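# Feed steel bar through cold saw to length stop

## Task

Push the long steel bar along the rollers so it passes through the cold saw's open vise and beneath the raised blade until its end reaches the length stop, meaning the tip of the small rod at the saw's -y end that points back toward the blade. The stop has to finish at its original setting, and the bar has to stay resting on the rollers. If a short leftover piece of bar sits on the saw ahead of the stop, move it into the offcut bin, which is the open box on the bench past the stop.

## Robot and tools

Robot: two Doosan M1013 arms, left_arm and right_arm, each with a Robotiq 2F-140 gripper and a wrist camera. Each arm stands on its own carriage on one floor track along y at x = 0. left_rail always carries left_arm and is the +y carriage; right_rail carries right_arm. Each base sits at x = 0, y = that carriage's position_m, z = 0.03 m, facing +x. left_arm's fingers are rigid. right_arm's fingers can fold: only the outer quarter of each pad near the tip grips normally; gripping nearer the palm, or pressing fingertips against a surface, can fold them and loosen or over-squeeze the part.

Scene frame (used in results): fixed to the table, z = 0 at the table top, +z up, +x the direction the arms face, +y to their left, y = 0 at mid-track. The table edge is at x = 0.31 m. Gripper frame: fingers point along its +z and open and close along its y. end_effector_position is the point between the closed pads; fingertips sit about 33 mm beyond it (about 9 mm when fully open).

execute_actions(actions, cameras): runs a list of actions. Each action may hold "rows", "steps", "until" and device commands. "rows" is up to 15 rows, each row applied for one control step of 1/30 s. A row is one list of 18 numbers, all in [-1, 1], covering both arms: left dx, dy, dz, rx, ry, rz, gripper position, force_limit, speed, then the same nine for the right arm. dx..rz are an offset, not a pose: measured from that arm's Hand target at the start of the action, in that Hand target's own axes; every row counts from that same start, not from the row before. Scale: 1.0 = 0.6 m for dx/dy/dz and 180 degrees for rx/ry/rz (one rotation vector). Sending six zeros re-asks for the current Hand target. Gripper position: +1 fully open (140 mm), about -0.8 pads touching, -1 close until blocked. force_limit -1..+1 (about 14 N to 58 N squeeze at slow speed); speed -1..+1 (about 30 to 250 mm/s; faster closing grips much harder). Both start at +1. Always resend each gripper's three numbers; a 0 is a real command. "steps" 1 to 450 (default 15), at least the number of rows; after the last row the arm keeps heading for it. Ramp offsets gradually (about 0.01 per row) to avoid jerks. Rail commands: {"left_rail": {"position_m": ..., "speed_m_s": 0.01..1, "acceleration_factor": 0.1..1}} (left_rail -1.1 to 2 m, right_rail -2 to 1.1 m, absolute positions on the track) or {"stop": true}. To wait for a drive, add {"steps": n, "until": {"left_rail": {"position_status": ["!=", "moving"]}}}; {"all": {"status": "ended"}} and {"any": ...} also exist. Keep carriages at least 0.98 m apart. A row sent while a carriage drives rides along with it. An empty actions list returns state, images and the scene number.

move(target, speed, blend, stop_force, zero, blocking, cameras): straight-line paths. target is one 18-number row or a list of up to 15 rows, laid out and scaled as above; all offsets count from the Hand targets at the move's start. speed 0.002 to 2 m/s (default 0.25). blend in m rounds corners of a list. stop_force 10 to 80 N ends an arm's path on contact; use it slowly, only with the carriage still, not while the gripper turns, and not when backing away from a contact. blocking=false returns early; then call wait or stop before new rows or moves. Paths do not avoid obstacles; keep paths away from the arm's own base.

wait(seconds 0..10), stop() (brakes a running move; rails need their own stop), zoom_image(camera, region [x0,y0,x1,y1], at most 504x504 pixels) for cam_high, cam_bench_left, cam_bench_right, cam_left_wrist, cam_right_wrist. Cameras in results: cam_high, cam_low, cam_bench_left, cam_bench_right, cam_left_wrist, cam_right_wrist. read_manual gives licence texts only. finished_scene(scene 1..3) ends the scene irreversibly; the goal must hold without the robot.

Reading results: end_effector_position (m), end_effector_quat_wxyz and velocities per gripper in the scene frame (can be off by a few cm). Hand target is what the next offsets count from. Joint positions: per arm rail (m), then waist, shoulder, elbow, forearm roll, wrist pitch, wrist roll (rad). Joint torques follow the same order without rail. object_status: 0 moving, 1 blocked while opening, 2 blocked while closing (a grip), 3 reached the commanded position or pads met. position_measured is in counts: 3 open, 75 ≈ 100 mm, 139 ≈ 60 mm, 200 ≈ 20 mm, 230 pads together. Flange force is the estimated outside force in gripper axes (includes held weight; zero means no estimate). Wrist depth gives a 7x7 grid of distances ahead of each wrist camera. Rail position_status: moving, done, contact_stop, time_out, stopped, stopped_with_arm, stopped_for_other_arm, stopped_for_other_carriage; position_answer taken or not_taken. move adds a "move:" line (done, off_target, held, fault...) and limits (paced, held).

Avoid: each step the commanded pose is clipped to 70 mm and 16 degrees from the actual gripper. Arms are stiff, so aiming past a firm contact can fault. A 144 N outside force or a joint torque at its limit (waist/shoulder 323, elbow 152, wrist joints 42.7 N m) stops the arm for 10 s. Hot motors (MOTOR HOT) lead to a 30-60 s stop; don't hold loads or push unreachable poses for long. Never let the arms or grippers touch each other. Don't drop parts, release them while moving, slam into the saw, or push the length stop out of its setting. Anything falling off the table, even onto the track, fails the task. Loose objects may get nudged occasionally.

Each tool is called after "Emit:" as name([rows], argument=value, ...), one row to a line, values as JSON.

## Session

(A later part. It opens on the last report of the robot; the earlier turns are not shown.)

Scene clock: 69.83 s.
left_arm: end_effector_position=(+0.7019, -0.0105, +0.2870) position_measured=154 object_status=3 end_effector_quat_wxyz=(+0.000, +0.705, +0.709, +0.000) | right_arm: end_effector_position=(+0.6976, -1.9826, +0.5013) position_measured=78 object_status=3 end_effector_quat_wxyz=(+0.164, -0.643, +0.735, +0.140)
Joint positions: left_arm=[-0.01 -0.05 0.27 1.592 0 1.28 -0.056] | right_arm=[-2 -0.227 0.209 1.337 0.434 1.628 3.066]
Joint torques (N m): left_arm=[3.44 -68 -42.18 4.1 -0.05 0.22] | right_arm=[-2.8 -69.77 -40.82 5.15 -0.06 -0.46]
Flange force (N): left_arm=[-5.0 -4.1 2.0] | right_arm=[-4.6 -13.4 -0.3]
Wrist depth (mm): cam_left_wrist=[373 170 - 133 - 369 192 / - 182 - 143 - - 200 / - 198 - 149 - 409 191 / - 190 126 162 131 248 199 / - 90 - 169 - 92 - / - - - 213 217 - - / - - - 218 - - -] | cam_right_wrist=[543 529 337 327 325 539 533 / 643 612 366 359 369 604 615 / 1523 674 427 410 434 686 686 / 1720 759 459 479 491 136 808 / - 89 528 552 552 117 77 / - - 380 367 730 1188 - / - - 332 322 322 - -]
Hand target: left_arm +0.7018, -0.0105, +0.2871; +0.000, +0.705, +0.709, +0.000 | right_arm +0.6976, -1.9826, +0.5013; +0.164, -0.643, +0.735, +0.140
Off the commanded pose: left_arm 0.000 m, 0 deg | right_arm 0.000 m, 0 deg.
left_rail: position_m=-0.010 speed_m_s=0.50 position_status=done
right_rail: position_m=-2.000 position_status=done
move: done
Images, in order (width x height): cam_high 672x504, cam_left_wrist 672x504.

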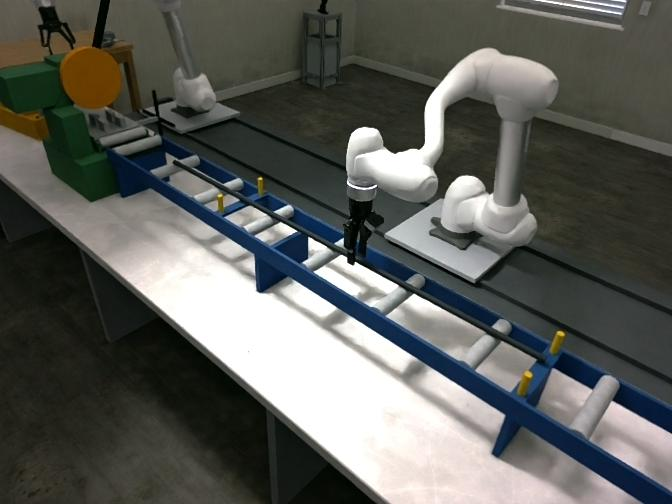

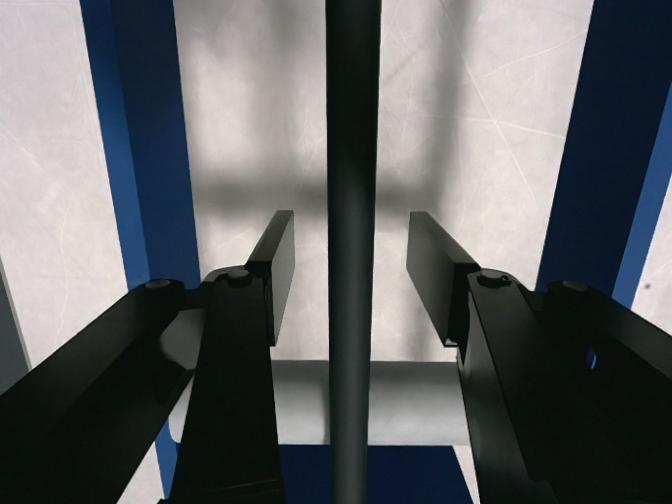

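Emit:
execute_actions([
  {"rows":[[0,0,0,0,0,0,-1,0.7,-1,0,0,0,0,0,0,0.4,0.2,0]],"steps":75},
], cameras=[])

Emit:
move(target=[0,0.0285,0,0,0,0.002,-1,0.7,-1,0,0,0,0,0,0,0.4,0.2,0], speed=0.02, cameras=["cam_left_wrist"])

Emit:
execute_actions([
  {"left_rail":{"position_m":-0.31,"speed_m_s":0.15,"acceleration_factor":0.3},"steps":200,"until":{"left_rail":{"position_status":["!=","moving"]}}},
], cameras=["cam_high","cam_right_wrist","cam_left_wrist"])

Emit:
zoom_image(camera="cam_right_wrist", region=[280, 250, 460, 400])

Emit:
zoom_image(camera="cam_high", region=[80, 110, 240, 230])

Scene clock: 72.77 s.
left_arm: end_effector_position=(+0.7018, -0.0105, +0.2871) position_measured=204 object_status=2 end_effector_quat_wxyz=(+0.000, +0.705, +0.709, +0.000) | right_arm: end_effector_position=(+0.6976, -1.9826, +0.5013) position_measured=78 object_status=3 end_effector_quat_wxyz=(+0.164, -0.643, +0.735, +0.140)
Joint positions: left_arm=[-0.01 -0.05 0.27 1.592 0 1.28 -0.056] | right_arm=[-2 -0.227 0.209 1.337 0.434 1.628 3.066]
Joint torques (N m): left_arm=[2.92 -55.6 -37.68 4.6 -3.19 1.01] | right_arm=[-2.68 -69.7 -40.78 5.16 -0.09 -0.45]
Flange force (N): left_arm=[-6.1 -12.7 -14.6] | right_arm=[-4.6 -13.4 -0.6]
Wrist depth (mm): cam_left_wrist=[372 169 - 133 - - 191 / 388 182 - 143 395 393 191 / - 198 - 150 - 419 192 / - 200 - 158 - 262 199 / - - 78 168 - 91 204 / - - - 183 - - - / - - - - - - -] | cam_right_wrist=[559 530 336 327 327 537 538 / 645 609 367 361 368 604 615 / 1484 660 426 411 423 688 705 / 1746 783 456 479 493 135 796 / - 89 528 552 555 117 77 / - - 378 364 739 - - / - - 332 322 317 - -]
Hand target: left_arm +0.7018, -0.0105, +0.2871; +0.000, +0.705, +0.709, +0.000 | right_arm +0.6976, -1.9826, +0.5013; +0.164, -0.643, +0.735, +0.140
Off the commanded pose: left_arm 0.000 m, 0 deg | right_arm 0.000 m, 0 deg.
left_rail: position_m=-0.010 speed_m_s=0.50 position_status=done
right_rail: position_m=-2.000 position_status=done
No camera images: "cameras" was empty.

Scene clock: 73.83 s.
left_arm: end_effector_position=(+0.7189, -0.0104, +0.2871) position_measured=204 object_status=2 end_effector_quat_wxyz=(+0.000, +0.707, +0.707, +0.000) | right_arm: end_effector_position=(+0.6976, -1.9826, +0.5013) position_measured=78 object_status=3 end_effector_quat_wxyz=(+0.164, -0.643, +0.735, +0.140)
Joint positions: left_arm=[-0.01 -0.049 0.297 1.557 0 1.288 -0.049] | right_arm=[-2 -0.227 0.209 1.337 0.434 1.628 3.066]
Joint torques (N m): left_arm=[4.59 -52.16 -42.18 4.61 -8.65 -0.23] | right_arm=[-2.65 -69.78 -40.73 5.14 -0.06 -0.49]
Flange force (N): left_arm=[-6.4 -28.2 -21.0] | right_arm=[-4.5 -13.8 -0.4]
Wrist depth (mm): cam_left_wrist=[160 191 374 133 373 369 167 / 168 201 - 143 406 222 186 / 177 203 - 151 - 234 185 / 446 206 446 158 432 220 190 / - - 78 170 - 92 - / - - - 184 - - - / - - - - - - -] | cam_right_wrist=[544 530 336 327 327 537 535 / 645 610 364 360 356 601 614 / 1493 682 423 411 421 686 701 / 1733 757 464 477 492 135 796 / - 89 525 551 555 117 77 / - - 378 366 723 1176 - / - - 331 322 315 - -]
Hand target: left_arm +0.7189, -0.0104, +0.2871; +0.000, +0.707, +0.707, +0.000 | right_arm +0.6976, -1.9826, +0.5013; +0.164, -0.643, +0.735, +0.140
Off the commanded pose: left_arm 0.000 m, 0 deg | right_arm 0.000 m, 0 deg.
left_rail: position_m=-0.010 speed_m_s=0.50 position_status=done
right_rail: position_m=-2.000 position_status=done
move: done
Images, in order (width x height): cam_left_wrist 672x504.

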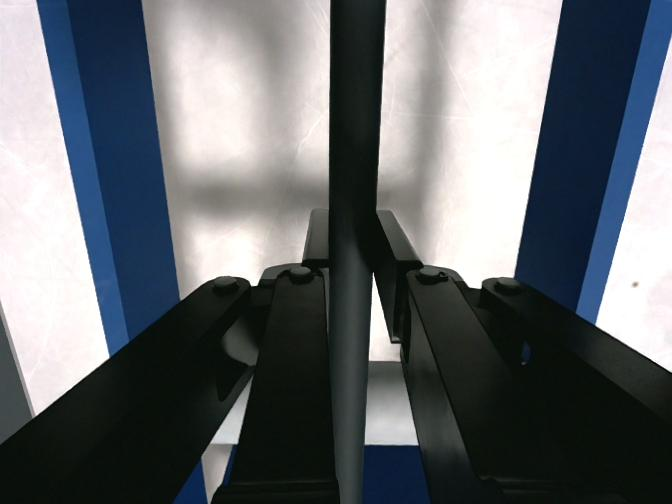

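Scene clock: 76.97 s.
left_arm: end_effector_position=(+0.7189, -0.3105, +0.2871) position_measured=204 object_status=2 end_effector_quat_wxyz=(+0.000, +0.707, +0.707, +0.000) | right_arm: end_effector_position=(+0.6976, -1.9826, +0.5013) position_measured=78 object_status=3 end_effector_quat_wxyz=(+0.164, -0.643, +0.735, +0.140)
Joint positions: left_arm=[-0.31 -0.049 0.297 1.557 0 1.288 -0.049] | right_arm=[-2 -0.227 0.209 1.337 0.434 1.628 3.066]
Joint torques (N m): left_arm=[4.07 -51.99 -41.64 4.45 -8.42 -0.28] | right_arm=[-2.63 -69.5 -40.69 5.14 -0.06 -0.47]
Flange force (N): left_arm=[-4.8 -27.8 -21.4] | right_arm=[-4.5 -13.3 -0.6]
Wrist depth (mm): cam_left_wrist=[160 200 357 135 - 223 169 / 167 203 390 144 394 223 177 / 176 205 362 152 418 410 185 / - 220 276 158 263 267 193 / - - 78 170 - - - / - - - 184 - - - / - - - - - - -] | cam_right_wrist=[539 527 334 327 325 540 539 / 638 607 366 359 368 602 614 / 1513 682 427 411 434 694 701 / 1746 759 455 479 491 135 794 / - 89 527 550 556 117 77 / - - 377 363 730 1188 - / - - 331 323 328 - -]
Hand target: left_arm +0.7189, -0.3104, +0.2871; +0.000, +0.707, +0.707, +0.000 | right_arm +0.6976, -1.9826, +0.5013; +0.164, -0.643, +0.735, +0.140
Tool commands: left_gripper/position=-1.0 left_gripper/force_limit=+0.7 left_gripper/speed=-1.0 right_gripper/position=+0.4 right_gripper/force_limit=+0.2 right_gripper/speed=+0.0
Off the commanded pose: left_arm 0.000 m, 0 deg | right_arm 0.000 m, 0 deg.
left_rail: position_m=-0.310 speed_m_s=0.15 position_status=done
right_rail: position_m=-2.000 position_status=done
Images, in order (width x height): cam_high 672x504, cam_left_wrist 672x504, cam_right_wrist 672x504.

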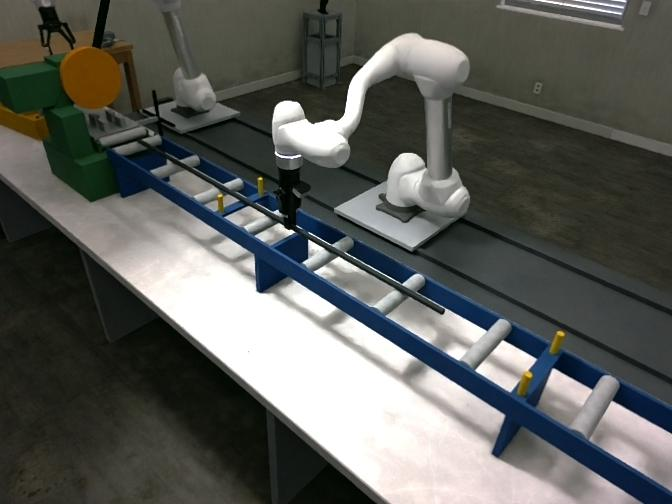

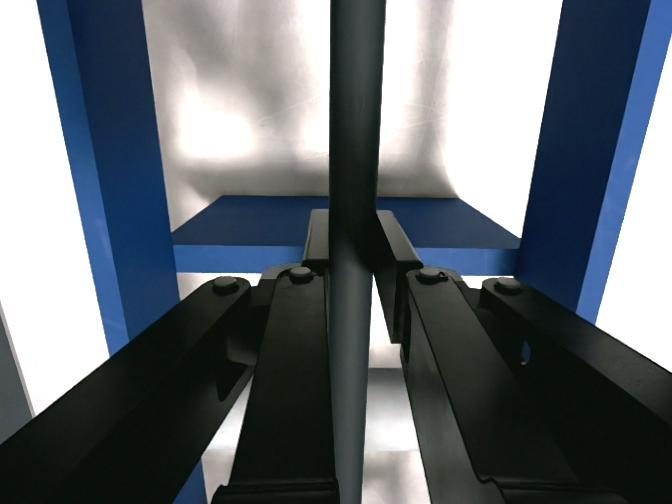

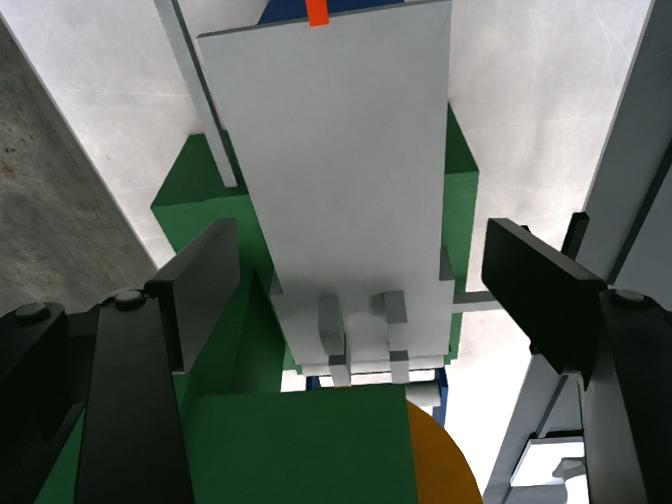

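Scaled by 2.800 from the camera's 672x504 image, which has a finer 960x720 frame.

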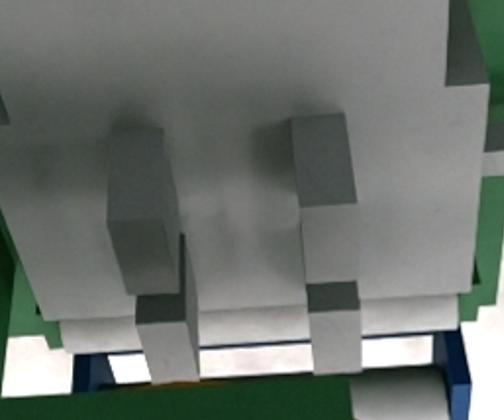

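Scaled by 3.150 from the camera's 672x504 image, which has a finer 960x720 frame.

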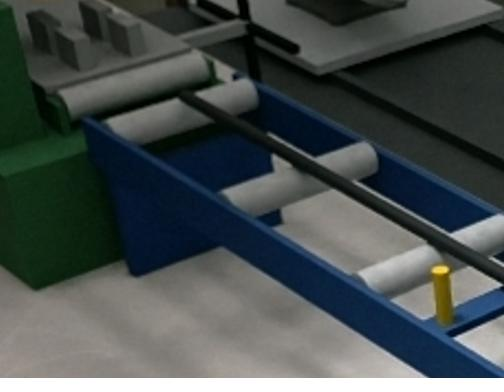

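Emit:
execute_actions([
  {"left_rail":{"position_m":-0.46,"speed_m_s":0.12},"steps":200,"until":{"left_rail":{"position_status":["!=","moving"]}}},
], cameras=["cam_high","cam_right_wrist","cam_left_wrist"])

Emit:
zoom_image(camera="cam_right_wrist", region=[280, 250, 460, 400])

Emit:
zoom_image(camera="cam_high", region=[80, 110, 240, 230])

Scene clock: 79.30 s.
left_arm: end_effector_position=(+0.7189, -0.4604, +0.2871) position_measured=204 object_status=2 end_effector_quat_wxyz=(+0.000, +0.707, +0.707, +0.000) | right_arm: end_effector_position=(+0.6976, -1.9826, +0.5013) position_measured=78 object_status=3 end_effector_quat_wxyz=(+0.164, -0.643, +0.735, +0.140)
Joint positions: left_arm=[-0.46 -0.049 0.297 1.557 0 1.288 -0.049] | right_arm=[-2 -0.227 0.209 1.337 0.434 1.628 3.066]
Joint torques (N m): left_arm=[4.33 -51.79 -41.41 4.53 -8.36 -0.34] | right_arm=[-2.69 -69.66 -40.77 5.12 -0.06 -0.48]
Flange force (N): left_arm=[-5.6 -27.6 -21.7] | right_arm=[-4.2 -13.9 -0.1]
Wrist depth (mm): cam_left_wrist=[160 214 243 137 237 219 168 / 166 171 167 144 168 222 171 / 176 170 167 156 170 171 175 / - 205 - 158 - 221 187 / - - 78 170 - 92 - / - - - 184 - - - / - - - - - - -] | cam_right_wrist=[544 528 337 327 328 537 538 / 638 612 366 360 368 591 614 / 1503 680 425 413 435 680 705 / 1733 - 454 480 493 135 794 / - 88 527 551 555 117 77 / - - 378 360 747 - - / - - 332 323 340 - -]
Hand target: left_arm +0.7189, -0.4604, +0.2871; +0.000, +0.707, +0.707, +0.000 | right_arm +0.6976, -1.9826, +0.5013; +0.164, -0.643, +0.735, +0.140
Tool commands: left_gripper/position=-1.0 left_gripper/force_limit=+0.7 left_gripper/speed=-1.0 right_gripper/position=+0.4 right_gripper/force_limit=+0.2 right_gripper/speed=+0.0
Off the commanded pose: left_arm 0.000 m, 0 deg | right_arm 0.000 m, 0 deg.
left_rail: position_m=-0.460 speed_m_s=0.12 position_status=done
right_rail: position_m=-2.000 position_status=done
Images, in order (width x height): cam_high 672x504, cam_left_wrist 672x504, cam_right_wrist 672x504.

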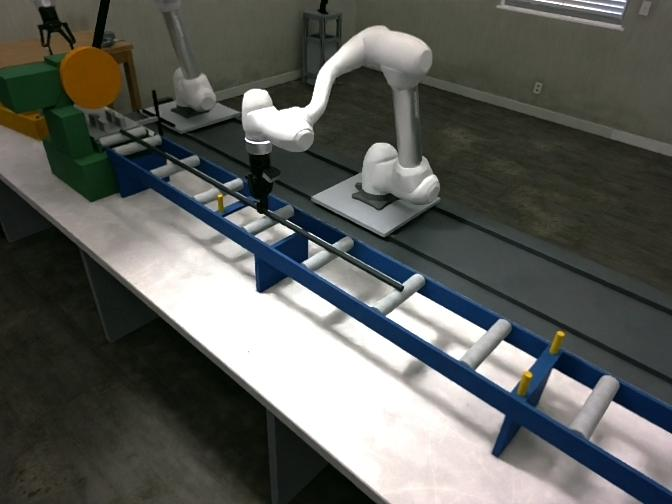

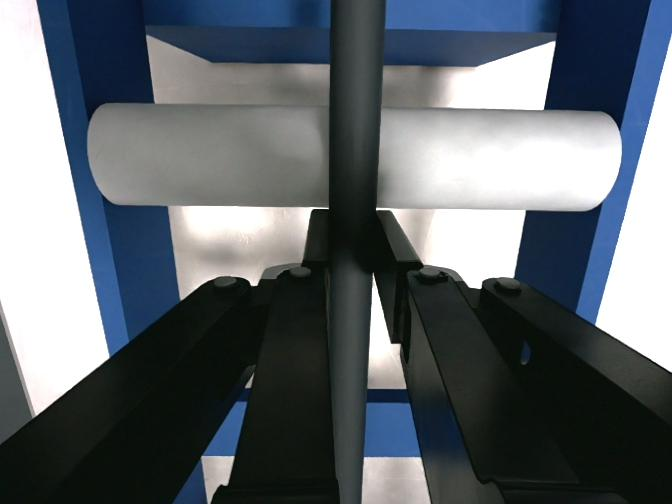

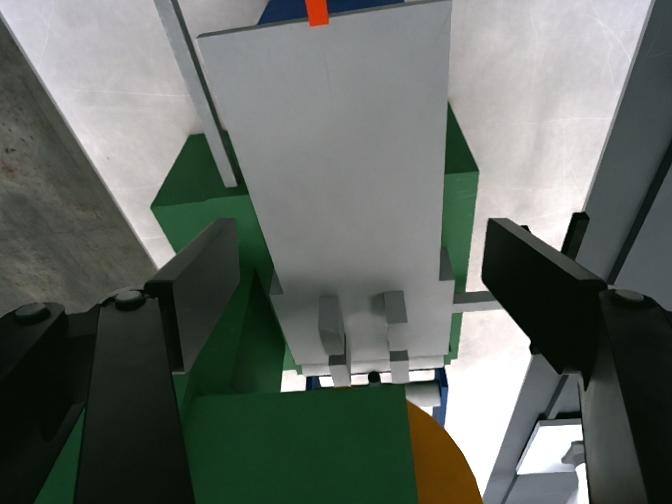

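Scaled by 2.800 from the camera's 672x504 image, which has a finer 960x720 frame.

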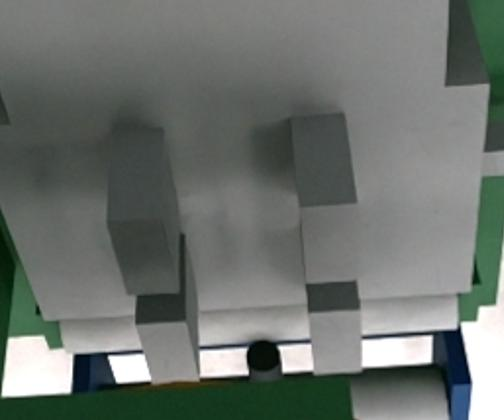

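Scaled by 3.150 from the camera's 672x504 image, which has a finer 960x720 frame.

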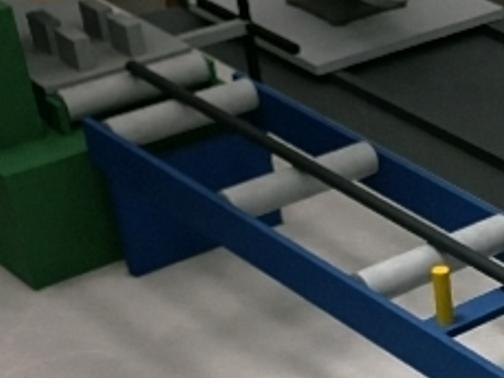

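Emit:
move(target=[0,0.004,0,0,0,-0.0025,-1,0.7,-1,0,0,0,0,0,0,0.4,0.2,0], speed=0.02, cameras=[])

Emit:
execute_actions([
  {"left_rail":{"position_m":-0.51,"speed_m_s":0.06},"steps":200,"until":{"left_rail":{"position_status":["!=","moving"]}}},
], cameras=["cam_right_wrist","cam_left_wrist"])

Emit:
zoom_image(camera="cam_right_wrist", region=[280, 250, 460, 400])

Scene clock: 80.13 s.
left_arm: end_effector_position=(+0.7213, -0.4604, +0.2871) position_measured=204 object_status=2 end_effector_quat_wxyz=(+0.000, +0.704, +0.710, +0.000) | right_arm: end_effector_position=(+0.6976, -1.9826, +0.5013) position_measured=78 object_status=3 end_effector_quat_wxyz=(+0.164, -0.643, +0.735, +0.140)
Joint positions: left_arm=[-0.46 -0.048 0.3 1.552 0 1.29 -0.056] | right_arm=[-2 -0.227 0.209 1.337 0.434 1.628 3.066]
Joint torques (N m): left_arm=[4.66 -51.11 -43.14 4.3 -9.94 -1.06] | right_arm=[-2.62 -69.75 -40.76 5.16 -0.05 -0.45]
Flange force (N): left_arm=[-4.7 -32.0 -22.9] | right_arm=[-4.4 -13.5 -0.4]
Wrist depth (mm): cam_left_wrist=[160 206 245 136 236 218 167 / 168 171 167 144 169 206 174 / 173 170 171 155 170 170 175 / - 210 - 158 - 216 192 / - - 78 170 - 92 - / - - - 185 - - - / - - - - - - -] | cam_right_wrist=[539 530 335 328 327 537 539 / 639 605 361 360 368 607 617 / 1513 658 426 413 437 684 703 / 1746 764 462 479 492 135 808 / - 89 527 550 548 117 77 / - - 377 366 716 - - / - - 333 322 325 - -]
Hand target: left_arm +0.7213, -0.4604, +0.2871; +0.000, +0.704, +0.710, +0.000 | right_arm +0.6976, -1.9826, +0.5013; +0.164, -0.643, +0.735, +0.140
Off the commanded pose: left_arm 0.000 m, 0 deg | right_arm 0.000 m, 0 deg.
left_rail: position_m=-0.460 speed_m_s=0.12 position_status=done
right_rail: position_m=-2.000 position_status=done
move: done
No camera images: "cameras" was empty.

Scene clock: 81.57 s.
left_arm: end_effector_position=(+0.7213, -0.5104, +0.2871) position_measured=204 object_status=2 end_effector_quat_wxyz=(+0.000, +0.704, +0.710, +0.000) | right_arm: end_effector_position=(+0.6976, -1.9826, +0.5013) position_measured=78 object_status=3 end_effector_quat_wxyz=(+0.164, -0.643, +0.735, +0.140)
Joint positions: left_arm=[-0.51 -0.048 0.3 1.552 0 1.29 -0.056] | right_arm=[-2 -0.227 0.209 1.337 0.434 1.628 3.066]
Joint torques (N m): left_arm=[4.7 -50.92 -42.92 4.34 -9.88 -1.02] | right_arm=[-2.78 -69.65 -40.76 5.15 -0.08 -0.45]
Flange force (N): left_arm=[-4.8 -31.7 -23.2] | right_arm=[-4.6 -13.2 -0.4]
Wrist depth (mm): cam_left_wrist=[153 153 153 148 151 151 153 / 168 173 171 144 169 218 172 / 174 209 - 152 423 247 184 / 441 210 - 158 439 216 191 / - - 78 170 - 92 468 / - - - 185 - - - / - - - - - - -] | cam_right_wrist=[544 527 335 327 327 538 537 / 638 610 361 358 368 601 612 / 1513 678 423 411 434 686 701 / 1733 777 455 480 493 135 788 / - 89 528 552 554 117 76 / - - 377 364 707 1182 - / - - 331 321 323 - -]
Hand target: left_arm +0.7213, -0.5104, +0.2871; +0.000, +0.704, +0.710, +0.000 | right_arm +0.6976, -1.9826, +0.5013; +0.164, -0.643, +0.735, +0.140
Tool commands: left_gripper/position=-1.0 left_gripper/force_limit=+0.7 left_gripper/speed=-1.0 right_gripper/position=+0.4 right_gripper/force_limit=+0.2 right_gripper/speed=+0.0
Off the commanded pose: left_arm 0.000 m, 0 deg | right_arm 0.000 m, 0 deg.
left_rail: position_m=-0.510 speed_m_s=0.06 position_status=done
right_rail: position_m=-2.000 position_status=done
Images, in order (width x height): cam_left_wrist 672x504, cam_right_wrist 672x504.

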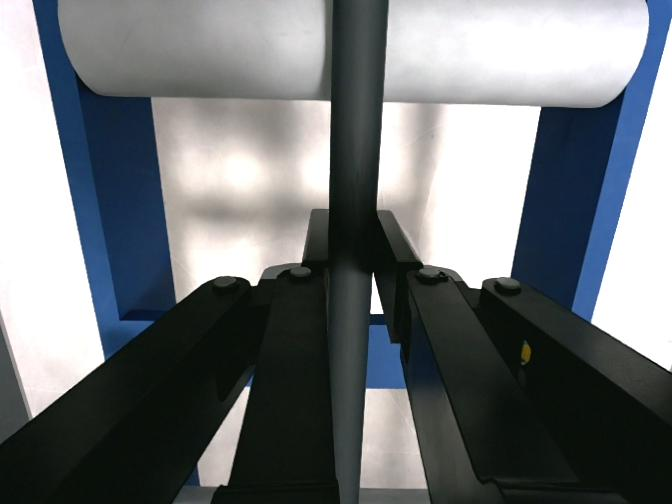

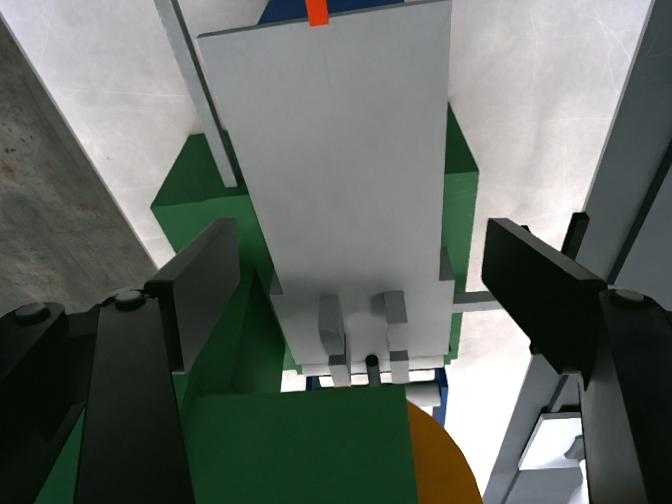

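Scaled by 2.800 from the camera's 672x504 image, which has a finer 960x720 frame.

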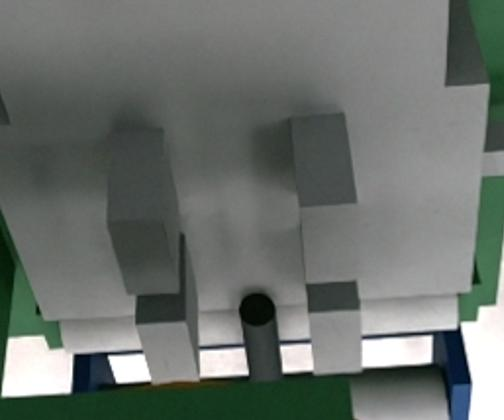

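Emit:
move(target=[0,0.004,0,0,0,-0.001,-1,0.7,-1,0,0,0,0,0,0,0.4,0.2,0], speed=0.02, cameras=[])

Emit:
execute_actions([
  {"left_rail":{"position_m":-0.61,"speed_m_s":0.08},"steps":200,"until":{"left_rail":{"position_status":["!=","moving"]}}},
], cameras=["cam_right_wrist","cam_left_wrist"])

Emit:
zoom_image(camera="cam_right_wrist", region=[280, 250, 460, 400])

Scene clock: 82.40 s.
left_arm: end_effector_position=(+0.7237, -0.5105, +0.2871) position_measured=204 object_status=2 end_effector_quat_wxyz=(+0.000, +0.703, +0.711, +0.000) | right_arm: end_effector_position=(+0.6976, -1.9826, +0.5013) position_measured=78 object_status=3 end_effector_quat_wxyz=(+0.164, -0.643, +0.735, +0.140)
Joint positions: left_arm=[-0.51 -0.048 0.304 1.547 0 1.291 -0.059] | right_arm=[-2 -0.227 0.209 1.337 0.434 1.628 3.066]
Joint torques (N m): left_arm=[6.09 -50.6 -43.25 4.61 -10.32 -1.24] | right_arm=[-2.67 -69.77 -40.77 5.15 -0.05 -0.49]
Flange force (N): left_arm=[-6.3 -33.2 -23.8] | right_arm=[-4.2 -14.3 -0.1]
Wrist depth (mm): cam_left_wrist=[153 153 153 149 151 151 151 / 168 185 173 144 168 213 168 / 176 210 - 151 414 223 180 / 454 214 - 158 439 212 193 / 449 - 78 170 - 92 - / - - - 186 - - - / - - - - - - -] | cam_right_wrist=[555 529 336 327 328 535 569 / 638 605 366 360 369 602 602 / 1503 676 427 411 434 690 709 / 1760 759 457 477 491 135 808 / - 89 530 550 555 117 77 / - - 378 363 732 1182 - / - - 331 322 337 - -]
Hand target: left_arm +0.7237, -0.5104, +0.2871; +0.000, +0.703, +0.711, +0.000 | right_arm +0.6976, -1.9826, +0.5013; +0.164, -0.643, +0.735, +0.140
Off the commanded pose: left_arm 0.000 m, 0 deg | right_arm 0.000 m, 0 deg.
left_rail: position_m=-0.510 speed_m_s=0.06 position_status=done
right_rail: position_m=-2.000 position_status=done
move: done
No camera images: "cameras" was empty.

Scene clock: 84.37 s.
left_arm: end_effector_position=(+0.7237, -0.6104, +0.2871) position_measured=204 object_status=2 end_effector_quat_wxyz=(+0.000, +0.703, +0.711, +0.000) | right_arm: end_effector_position=(+0.6976, -1.9826, +0.5013) position_measured=78 object_status=3 end_effector_quat_wxyz=(+0.164, -0.643, +0.735, +0.140)
Joint positions: left_arm=[-0.61 -0.048 0.304 1.547 0 1.291 -0.059] | right_arm=[-2 -0.227 0.209 1.337 0.434 1.628 3.066]
Joint torques (N m): left_arm=[4.83 -50.33 -43.12 4.45 -10.24 -1.27] | right_arm=[-2.69 -69.77 -40.75 5.18 -0.08 -0.48]
Flange force (N): left_arm=[-4.7 -33.3 -23.5] | right_arm=[-4.5 -13.6 -0.8]
Wrist depth (mm): cam_left_wrist=[164 195 381 134 359 213 172 / 168 170 168 144 387 201 181 / 131 174 175 156 177 175 143 / - 214 439 158 - 211 187 / - - 78 170 - 92 - / - - - 186 - - - / - - - - - - -] | cam_right_wrist=[543 529 337 328 327 538 540 / 641 612 360 361 368 590 617 / 1503 678 427 411 436 688 701 / 1746 754 457 478 496 136 791 / - 89 527 551 555 117 77 / - - 378 359 725 1176 - / - - 332 322 400 - -]
Hand target: left_arm +0.7237, -0.6104, +0.2871; +0.000, +0.703, +0.711, +0.000 | right_arm +0.6976, -1.9826, +0.5013; +0.164, -0.643, +0.735, +0.140
Tool commands: left_gripper/position=-1.0 left_gripper/force_limit=+0.7 left_gripper/speed=-1.0 right_gripper/position=+0.4 right_gripper/force_limit=+0.2 right_gripper/speed=+0.0
Off the commanded pose: left_arm 0.000 m, 0 deg | right_arm 0.000 m, 0 deg.
left_rail: position_m=-0.610 speed_m_s=0.08 position_status=done
right_rail: position_m=-2.000 position_status=done
Images, in order (width x height): cam_left_wrist 672x504, cam_right_wrist 672x504.

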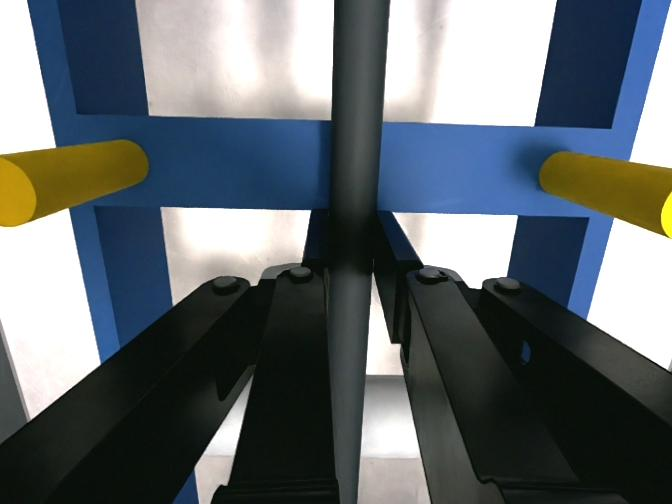

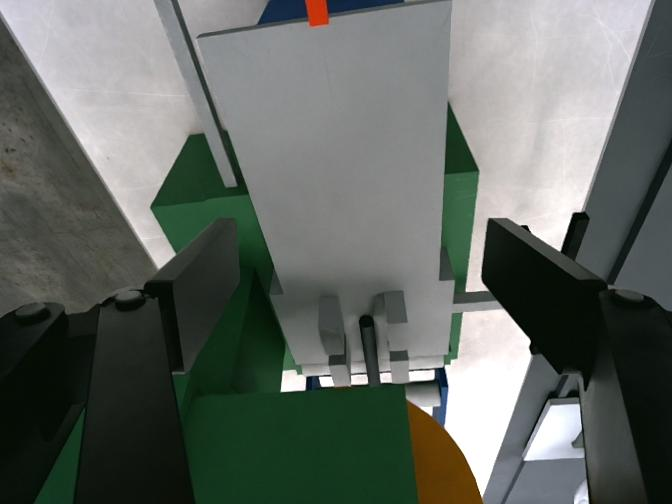

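Scaled by 2.800 from the camera's 672x504 image, which has a finer 960x720 frame.

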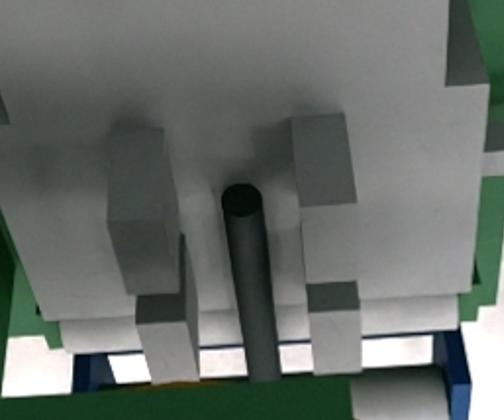

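Emit:
execute_actions([
  {"left_rail":{"position_m":-0.9,"speed_m_s":0.12},"steps":200,"until":{"left_rail":{"position_status":["!=","moving"]}}},
], cameras=["cam_right_wrist","cam_bench_right"])

Emit:
zoom_image(camera="cam_bench_right", region=[160, 270, 250, 340])

Scene clock: 87.80 s.
left_arm: end_effector_position=(+0.7237, -0.9004, +0.2871) position_measured=204 object_status=2 end_effector_quat_wxyz=(+0.000, +0.703, +0.711, +0.000) | right_arm: end_effector_position=(+0.6976, -1.9826, +0.5013) position_measured=78 object_status=3 end_effector_quat_wxyz=(+0.164, -0.643, +0.735, +0.140)
Joint positions: left_arm=[-0.9 -0.048 0.304 1.547 0 1.291 -0.059] | right_arm=[-2 -0.227 0.209 1.337 0.434 1.628 3.066]
Joint torques (N m): left_arm=[4.98 -50.75 -42.17 4.43 -9.62 -1.22] | right_arm=[-2.6 -69.65 -40.76 5.18 -0.06 -0.49]
Flange force (N): left_arm=[-5.0 -31.0 -23.6] | right_arm=[-4.1 -13.8 -0.1]
Wrist depth (mm): cam_left_wrist=[164 191 - 134 - - 163 / 170 211 - 143 385 213 180 / 177 216 408 153 - 227 189 / - 216 - 158 129 211 191 / - - 78 170 - 92 - / - - - 186 - - - / - - - - - - -] | cam_right_wrist=[539 530 335 326 327 538 533 / 645 610 365 359 368 601 619 / 1534 674 426 410 421 688 701 / 1707 762 150 473 493 135 811 / - 89 527 570 555 117 77 / - - 398 361 725 - - / - - 333 322 402 - -]
Hand target: left_arm +0.7237, -0.9004, +0.2871; +0.000, +0.703, +0.711, +0.000 | right_arm +0.6976, -1.9826, +0.5013; +0.164, -0.643, +0.735, +0.140
Tool commands: left_gripper/position=-1.0 left_gripper/force_limit=+0.7 left_gripper/speed=-1.0 right_gripper/position=+0.4 right_gripper/force_limit=+0.2 right_gripper/speed=+0.0
Off the commanded pose: left_arm 0.000 m, 0 deg | right_arm 0.000 m, 0 deg.
left_rail: position_m=-0.900 speed_m_s=0.12 position_status=done
right_rail: position_m=-2.000 position_status=done
Images, in order (width x height): cam_bench_right 672x504, cam_right_wrist 672x504.

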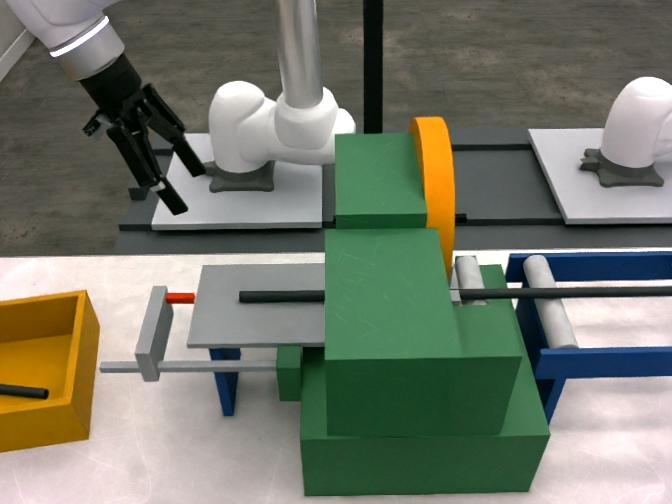

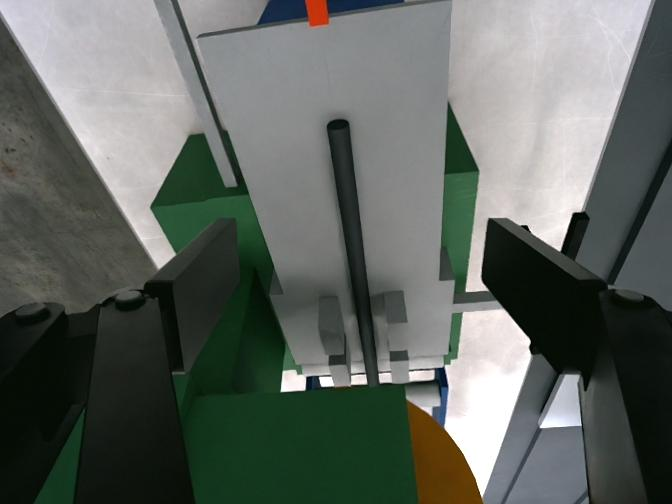

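Scaled by 5.600 from the camera's 672x504 image, which has a finer 960x720 frame.

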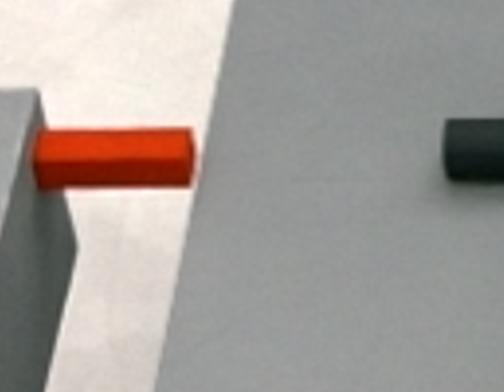

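Emit:
execute_actions([
  {"left_rail":{"position_m":-0.968,"speed_m_s":0.08},"steps":200,"until":{"left_rail":{"position_status":["!=","moving"]}}},
], cameras=["cam_bench_right"])

Emit:
zoom_image(camera="cam_bench_right", region=[160, 270, 250, 340])

Scene clock: 89.47 s.
left_arm: end_effector_position=(+0.7237, -0.9684, +0.2871) position_measured=204 object_status=2 end_effector_quat_wxyz=(+0.000, +0.703, +0.711, +0.000) | right_arm: end_effector_position=(+0.6976, -1.9826, +0.5013) position_measured=78 object_status=3 end_effector_quat_wxyz=(+0.164, -0.643, +0.735, +0.140)
Joint positions: left_arm=[-0.968 -0.048 0.304 1.547 0 1.291 -0.059] | right_arm=[-2 -0.227 0.209 1.337 0.434 1.628 3.066]
Joint torques (N m): left_arm=[5.14 -51.24 -42.37 4.43 -9.56 -1.23] | right_arm=[-2.68 -69.59 -40.77 5.16 -0.07 -0.47]
Flange force (N): left_arm=[-5.4 -30.8 -23.0] | right_arm=[-4.5 -12.9 -0.4]
Wrist depth (mm): cam_left_wrist=[164 209 381 134 - 371 172 / 170 212 384 144 408 212 180 / 174 215 - 152 - 226 181 / - 215 - 158 - 211 192 / - - - 170 - 92 - / - - - 186 - - - / - - - - - - -] | cam_right_wrist=[539 528 336 319 327 539 535 / 643 609 366 360 368 607 614 / 1513 680 424 411 435 686 698 / 1746 762 455 476 493 135 811 / - 89 528 554 551 117 77 / - - 379 365 728 1182 - / - - 332 322 324 - -]
Hand target: left_arm +0.7237, -0.9684, +0.2871; +0.000, +0.703, +0.711, +0.000 | right_arm +0.6976, -1.9826, +0.5013; +0.164, -0.643, +0.735, +0.140
Tool commands: left_gripper/position=-1.0 left_gripper/force_limit=+0.7 left_gripper/speed=-1.0 right_gripper/position=+0.4 right_gripper/force_limit=+0.2 right_gripper/speed=+0.0
Off the commanded pose: left_arm 0.000 m, 0 deg | right_arm 0.000 m, 0 deg.
left_rail: position_m=-0.968 speed_m_s=0.08 position_status=done
right_rail: position_m=-2.000 position_status=done
Images, in order (width x height): cam_bench_right 672x504.

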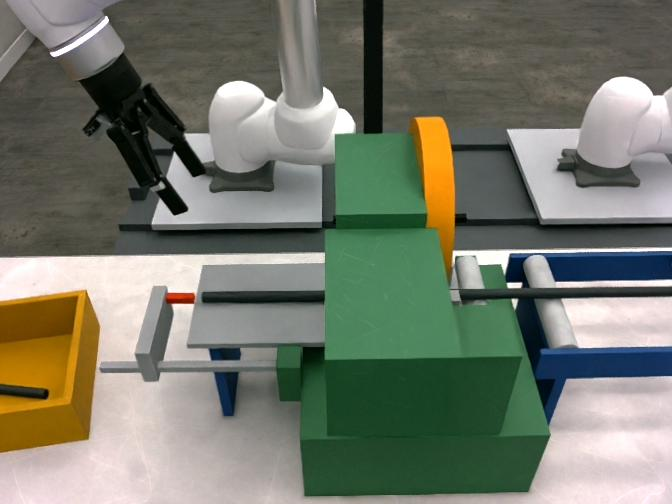

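Scaled by 5.600 from the camera's 672x504 image, which has a finer 960x720 frame.

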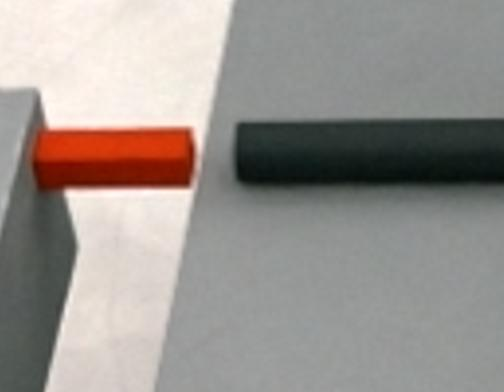

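Emit:
move(target=[-0.014,0,0,0,0,0,-1,0.7,-1,0,0,0,0,0,0,0.4,0.2,0], speed=0.02, cameras=[])

Emit:
move(target=[-0.025,0,0,0,0,0,-1,0.7,-1,0,0,0,0,0,0,0.4,0.2,0], speed=0.005, stop_force=10, cameras=["cam_bench_right"])

Emit:
zoom_image(camera="cam_bench_right", region=[160, 270, 250, 340])

Scene clock: 90.27 s.
left_arm: end_effector_position=(+0.7238, -0.9769, +0.2871) position_measured=204 object_status=2 end_effector_quat_wxyz=(+0.000, +0.703, +0.711, +0.000) | right_arm: end_effector_position=(+0.6976, -1.9826, +0.5013) position_measured=78 object_status=3 end_effector_quat_wxyz=(+0.164, -0.643, +0.735, +0.140)
Joint positions: left_arm=[-0.968 -0.06 0.304 1.546 0 1.291 -0.071] | right_arm=[-2 -0.227 0.209 1.337 0.434 1.628 3.066]
Joint torques (N m): left_arm=[5.5 -51.61 -42.77 4.5 -9.54 -1.2] | right_arm=[-2.67 -69.69 -40.71 5.16 -0.07 -0.48]
Flange force (N): left_arm=[-5.1 -31.0 -22.5] | right_arm=[-4.5 -13.4 -0.6]
Wrist depth (mm): cam_left_wrist=[164 194 - 134 - - 171 / 168 211 - 143 - 212 171 / 178 228 425 152 419 - 180 / 193 218 - 158 434 225 192 / - - 78 170 - - - / - - - 186 - - - / - - - - - - -] | cam_right_wrist=[543 530 336 320 326 538 534 / 639 610 366 360 368 604 582 / 1503 674 427 410 433 688 692 / 1720 762 450 479 492 135 811 / - 88 530 551 552 117 77 / - - 379 367 723 1176 - / - - 332 322 327 - -]
Hand target: left_arm +0.7238, -0.9768, +0.2871; +0.000, +0.703, +0.711, +0.000 | right_arm +0.6976, -1.9826, +0.5013; +0.164, -0.643, +0.735, +0.140
Off the commanded pose: left_arm 0.000 m, 0 deg | right_arm 0.000 m, 0 deg.
left_rail: position_m=-0.968 speed_m_s=0.08 position_status=done
right_rail: position_m=-2.000 position_status=done
move: done
No camera images: "cameras" was empty.

Scene clock: 92.30 s.
left_arm: end_effector_position=(+0.7239, -0.9841, +0.2871) position_measured=204 object_status=2 end_effector_quat_wxyz=(+0.000, +0.703, +0.711, +0.000) | right_arm: end_effector_position=(+0.6976, -1.9826, +0.5013) position_measured=78 object_status=3 end_effector_quat_wxyz=(+0.164, -0.643, +0.735, +0.140)
Joint positions: left_arm=[-0.968 -0.07 0.305 1.546 0 1.291 -0.081] | right_arm=[-2 -0.227 0.209 1.337 0.434 1.628 3.066]
Joint torques (N m): left_arm=[-4.71 -50.54 -43.97 0.04 -10.92 -1.21] | right_arm=[-2.79 -69.5 -40.81 5.15 -0.08 -0.49]
Flange force (N): left_arm=[9.5 -33.6 -23.5] | right_arm=[-4.6 -12.9 -0.2]
Wrist depth (mm): cam_left_wrist=[164 196 - 134 375 359 171 / 168 210 - 143 377 211 172 / 177 213 415 153 - 212 181 / 449 202 - 158 429 212 431 / 459 - - 170 - 92 - / - - - 186 - - - / - - - - - - -] | cam_right_wrist=[538 528 336 319 326 539 537 / 643 607 362 360 369 604 619 / 1513 676 423 409 435 688 696 / 1733 757 456 478 491 135 805 / - 89 530 556 552 117 77 / - - 376 366 705 - - / - - 331 322 333 - -]
Hand target: left_arm +0.7239, -0.9841, +0.2871; +0.000, +0.703, +0.711, +0.000 (not the last commanded pose) | right_arm +0.6976, -1.9826, +0.5013; +0.164, -0.643, +0.735, +0.140
Off the commanded pose: left_arm 0.008 m, 0 deg | right_arm 0.000 m, 0 deg.
left_rail: position_m=-0.968 speed_m_s=0.08 position_status=done
right_rail: position_m=-2.000 position_status=done
move: contact (left_arm)
Images, in order (width x height): cam_bench_right 672x504.

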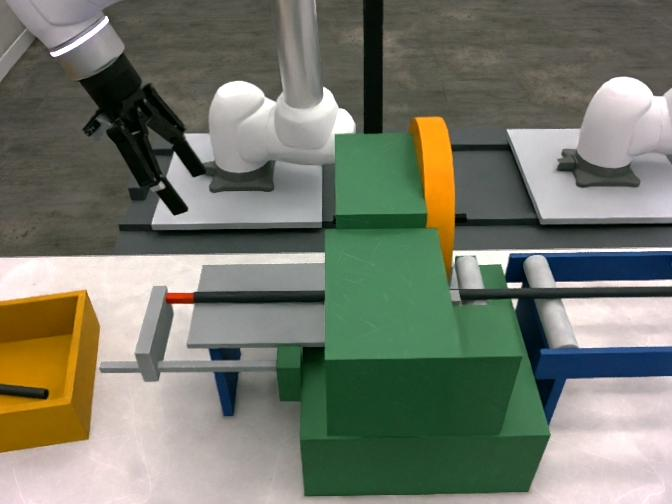

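Scaled by 5.600 from the camera's 672x504 image, which has a finer 960x720 frame.

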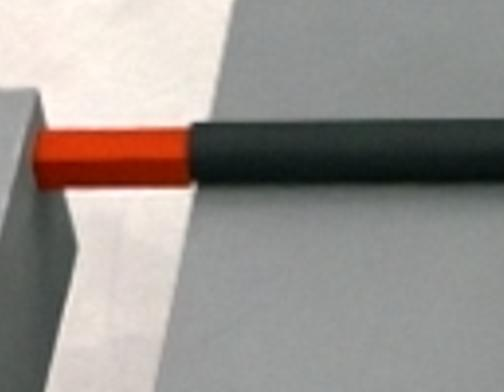

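Emit:
execute_actions([
  {"rows":[[0,0,0,0,0,0,-0.2,0.5,-0.8,0,0,0,0,0,0,0.4,0.2,0]],"steps":45},
], cameras=[])

Emit:
move(target=[0,0,-0.2,0,0,0,-0.2,0.5,-0.8,0,0,0,0,0,0,0.4,0.2,0], speed=0.12, cameras=["cam_bench_right","cam_right_wrist","cam_high"])

Emit:
zoom_image(camera="cam_bench_right", region=[160, 270, 250, 340])

Scene clock: 94.13 s.
left_arm: end_effector_position=(+0.7239, -0.9841, +0.2871) position_measured=154 object_status=3 end_effector_quat_wxyz=(+0.000, +0.703, +0.711, +0.000) | right_arm: end_effector_position=(+0.6976, -1.9826, +0.5013) position_measured=78 object_status=3 end_effector_quat_wxyz=(+0.164, -0.643, +0.735, +0.140)
Joint positions: left_arm=[-0.968 -0.07 0.305 1.546 0 1.291 -0.081] | right_arm=[-2 -0.227 0.209 1.337 0.434 1.628 3.066]
Joint torques (N m): left_arm=[3.44 -70.9 -42.2 4.18 -0.07 0.21] | right_arm=[-2.56 -69.7 -40.81 5.15 -0.08 -0.46]
Flange force (N): left_arm=[-4.7 -5.3 1.5] | right_arm=[-4.5 -12.8 -0.5]
Wrist depth (mm): cam_left_wrist=[165 197 - 133 370 - 171 / 167 212 400 143 390 226 179 / 178 215 424 151 - 226 183 / 189 216 127 162 131 212 190 / - 90 108 182 194 92 - / - - - 188 - - - / - - - 431 - - -] | cam_right_wrist=[540 532 336 319 328 540 535 / 641 607 366 360 368 604 612 / 1544 672 425 411 432 688 705 / 1733 759 456 477 492 135 805 / - 89 528 554 554 117 77 / - - 378 601 732 1182 - / - - 332 319 326 - -]
Hand target: left_arm +0.7239, -0.9841, +0.2871; +0.000, +0.703, +0.711, +0.000 | right_arm +0.6976, -1.9826, +0.5013; +0.164, -0.643, +0.735, +0.140
Off the commanded pose: left_arm 0.000 m, 0 deg | right_arm 0.000 m, 0 deg.
left_rail: position_m=-0.968 speed_m_s=0.08 position_status=done
right_rail: position_m=-2.000 position_status=done
No camera images: "cameras" was empty.

Scene clock: 95.43 s.
left_arm: end_effector_position=(+0.7239, -0.9841, +0.4071) position_measured=154 object_status=3 end_effector_quat_wxyz=(+0.000, +0.703, +0.711, +0.000) | right_arm: end_effector_position=(+0.6976, -1.9826, +0.5013) position_measured=78 object_status=3 end_effector_quat_wxyz=(+0.164, -0.643, +0.735, +0.140)
Joint positions: left_arm=[-0.968 -0.07 0.27 1.372 0 1.499 -0.081] | right_arm=[-2 -0.227 0.209 1.337 0.434 1.628 3.066]
Joint torques (N m): left_arm=[3.68 -69.31 -43.74 4.32 -0.1 0.21] | right_arm=[-2.57 -69.7 -40.64 5.15 -0.1 -0.47]
Flange force (N): left_arm=[-4.9 -5.1 2.5] | right_arm=[-4.6 -13.2 -0.9]
Wrist depth (mm): cam_left_wrist=[475 272 - 243 - 282 - / - - - - - 502 - / - 297 - 276 - - 1337 / - 307 306 307 151 557 1362 / - 87 - - - 92 1398 / - - - 557 - - - / - - - 436 - - -] | cam_right_wrist=[542 527 335 319 328 538 538 / 643 605 366 360 368 599 601 / 1493 674 423 409 436 688 721 / 1733 780 455 477 493 135 817 / - 89 528 551 552 117 77 / - - 378 362 709 1188 - / - - 333 323 325 - -]
Hand target: left_arm +0.7239, -0.9841, +0.4071; +0.000, +0.703, +0.711, +0.000 | right_arm +0.6976, -1.9826, +0.5013; +0.164, -0.643, +0.735, +0.140
Off the commanded pose: left_arm 0.000 m, 0 deg | right_arm 0.000 m, 0 deg.
left_rail: position_m=-0.968 speed_m_s=0.08 position_status=done
right_rail: position_m=-2.000 position_status=done
move: done
Images, in order (width x height): cam_high 672x504, cam_bench_right 672x504, cam_right_wrist 672x504.

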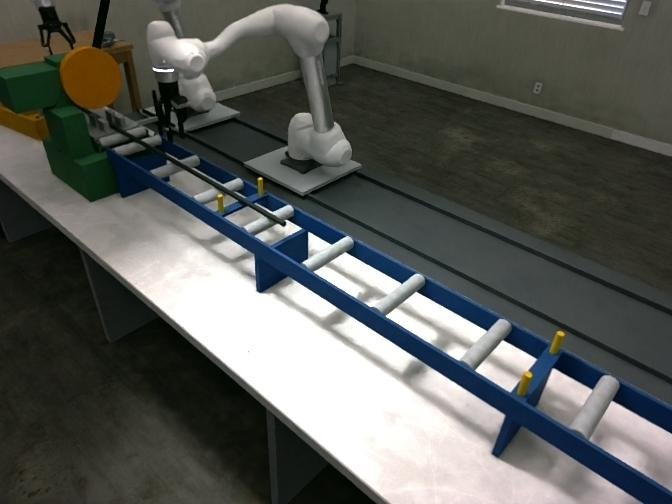

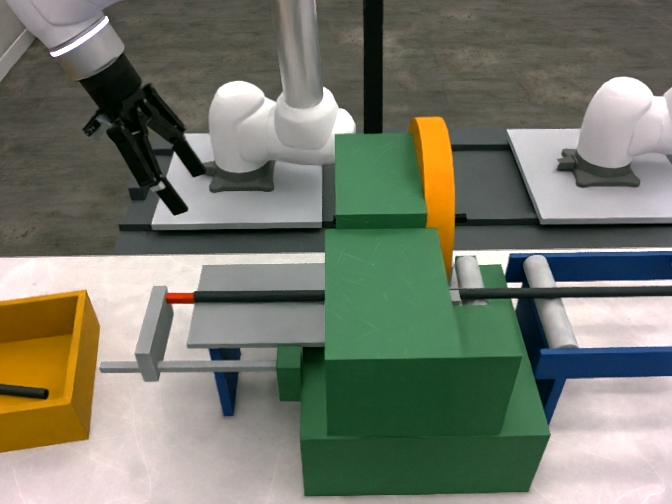

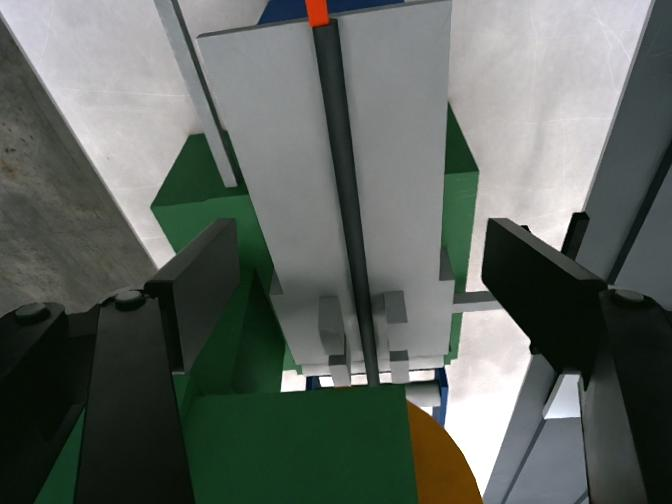

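Scaled by 5.600 from the camera's 672x504 image, which has a finer 960x720 frame.

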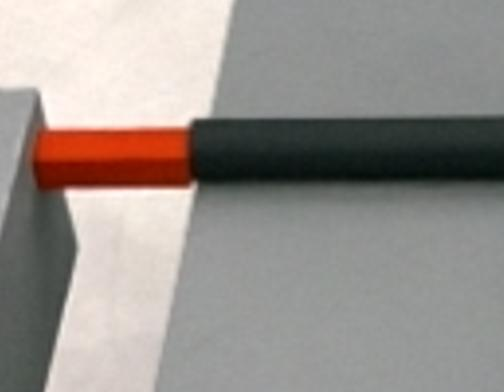

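Emit:
finished_scene(scene=3)

The scene is finished: the task was done.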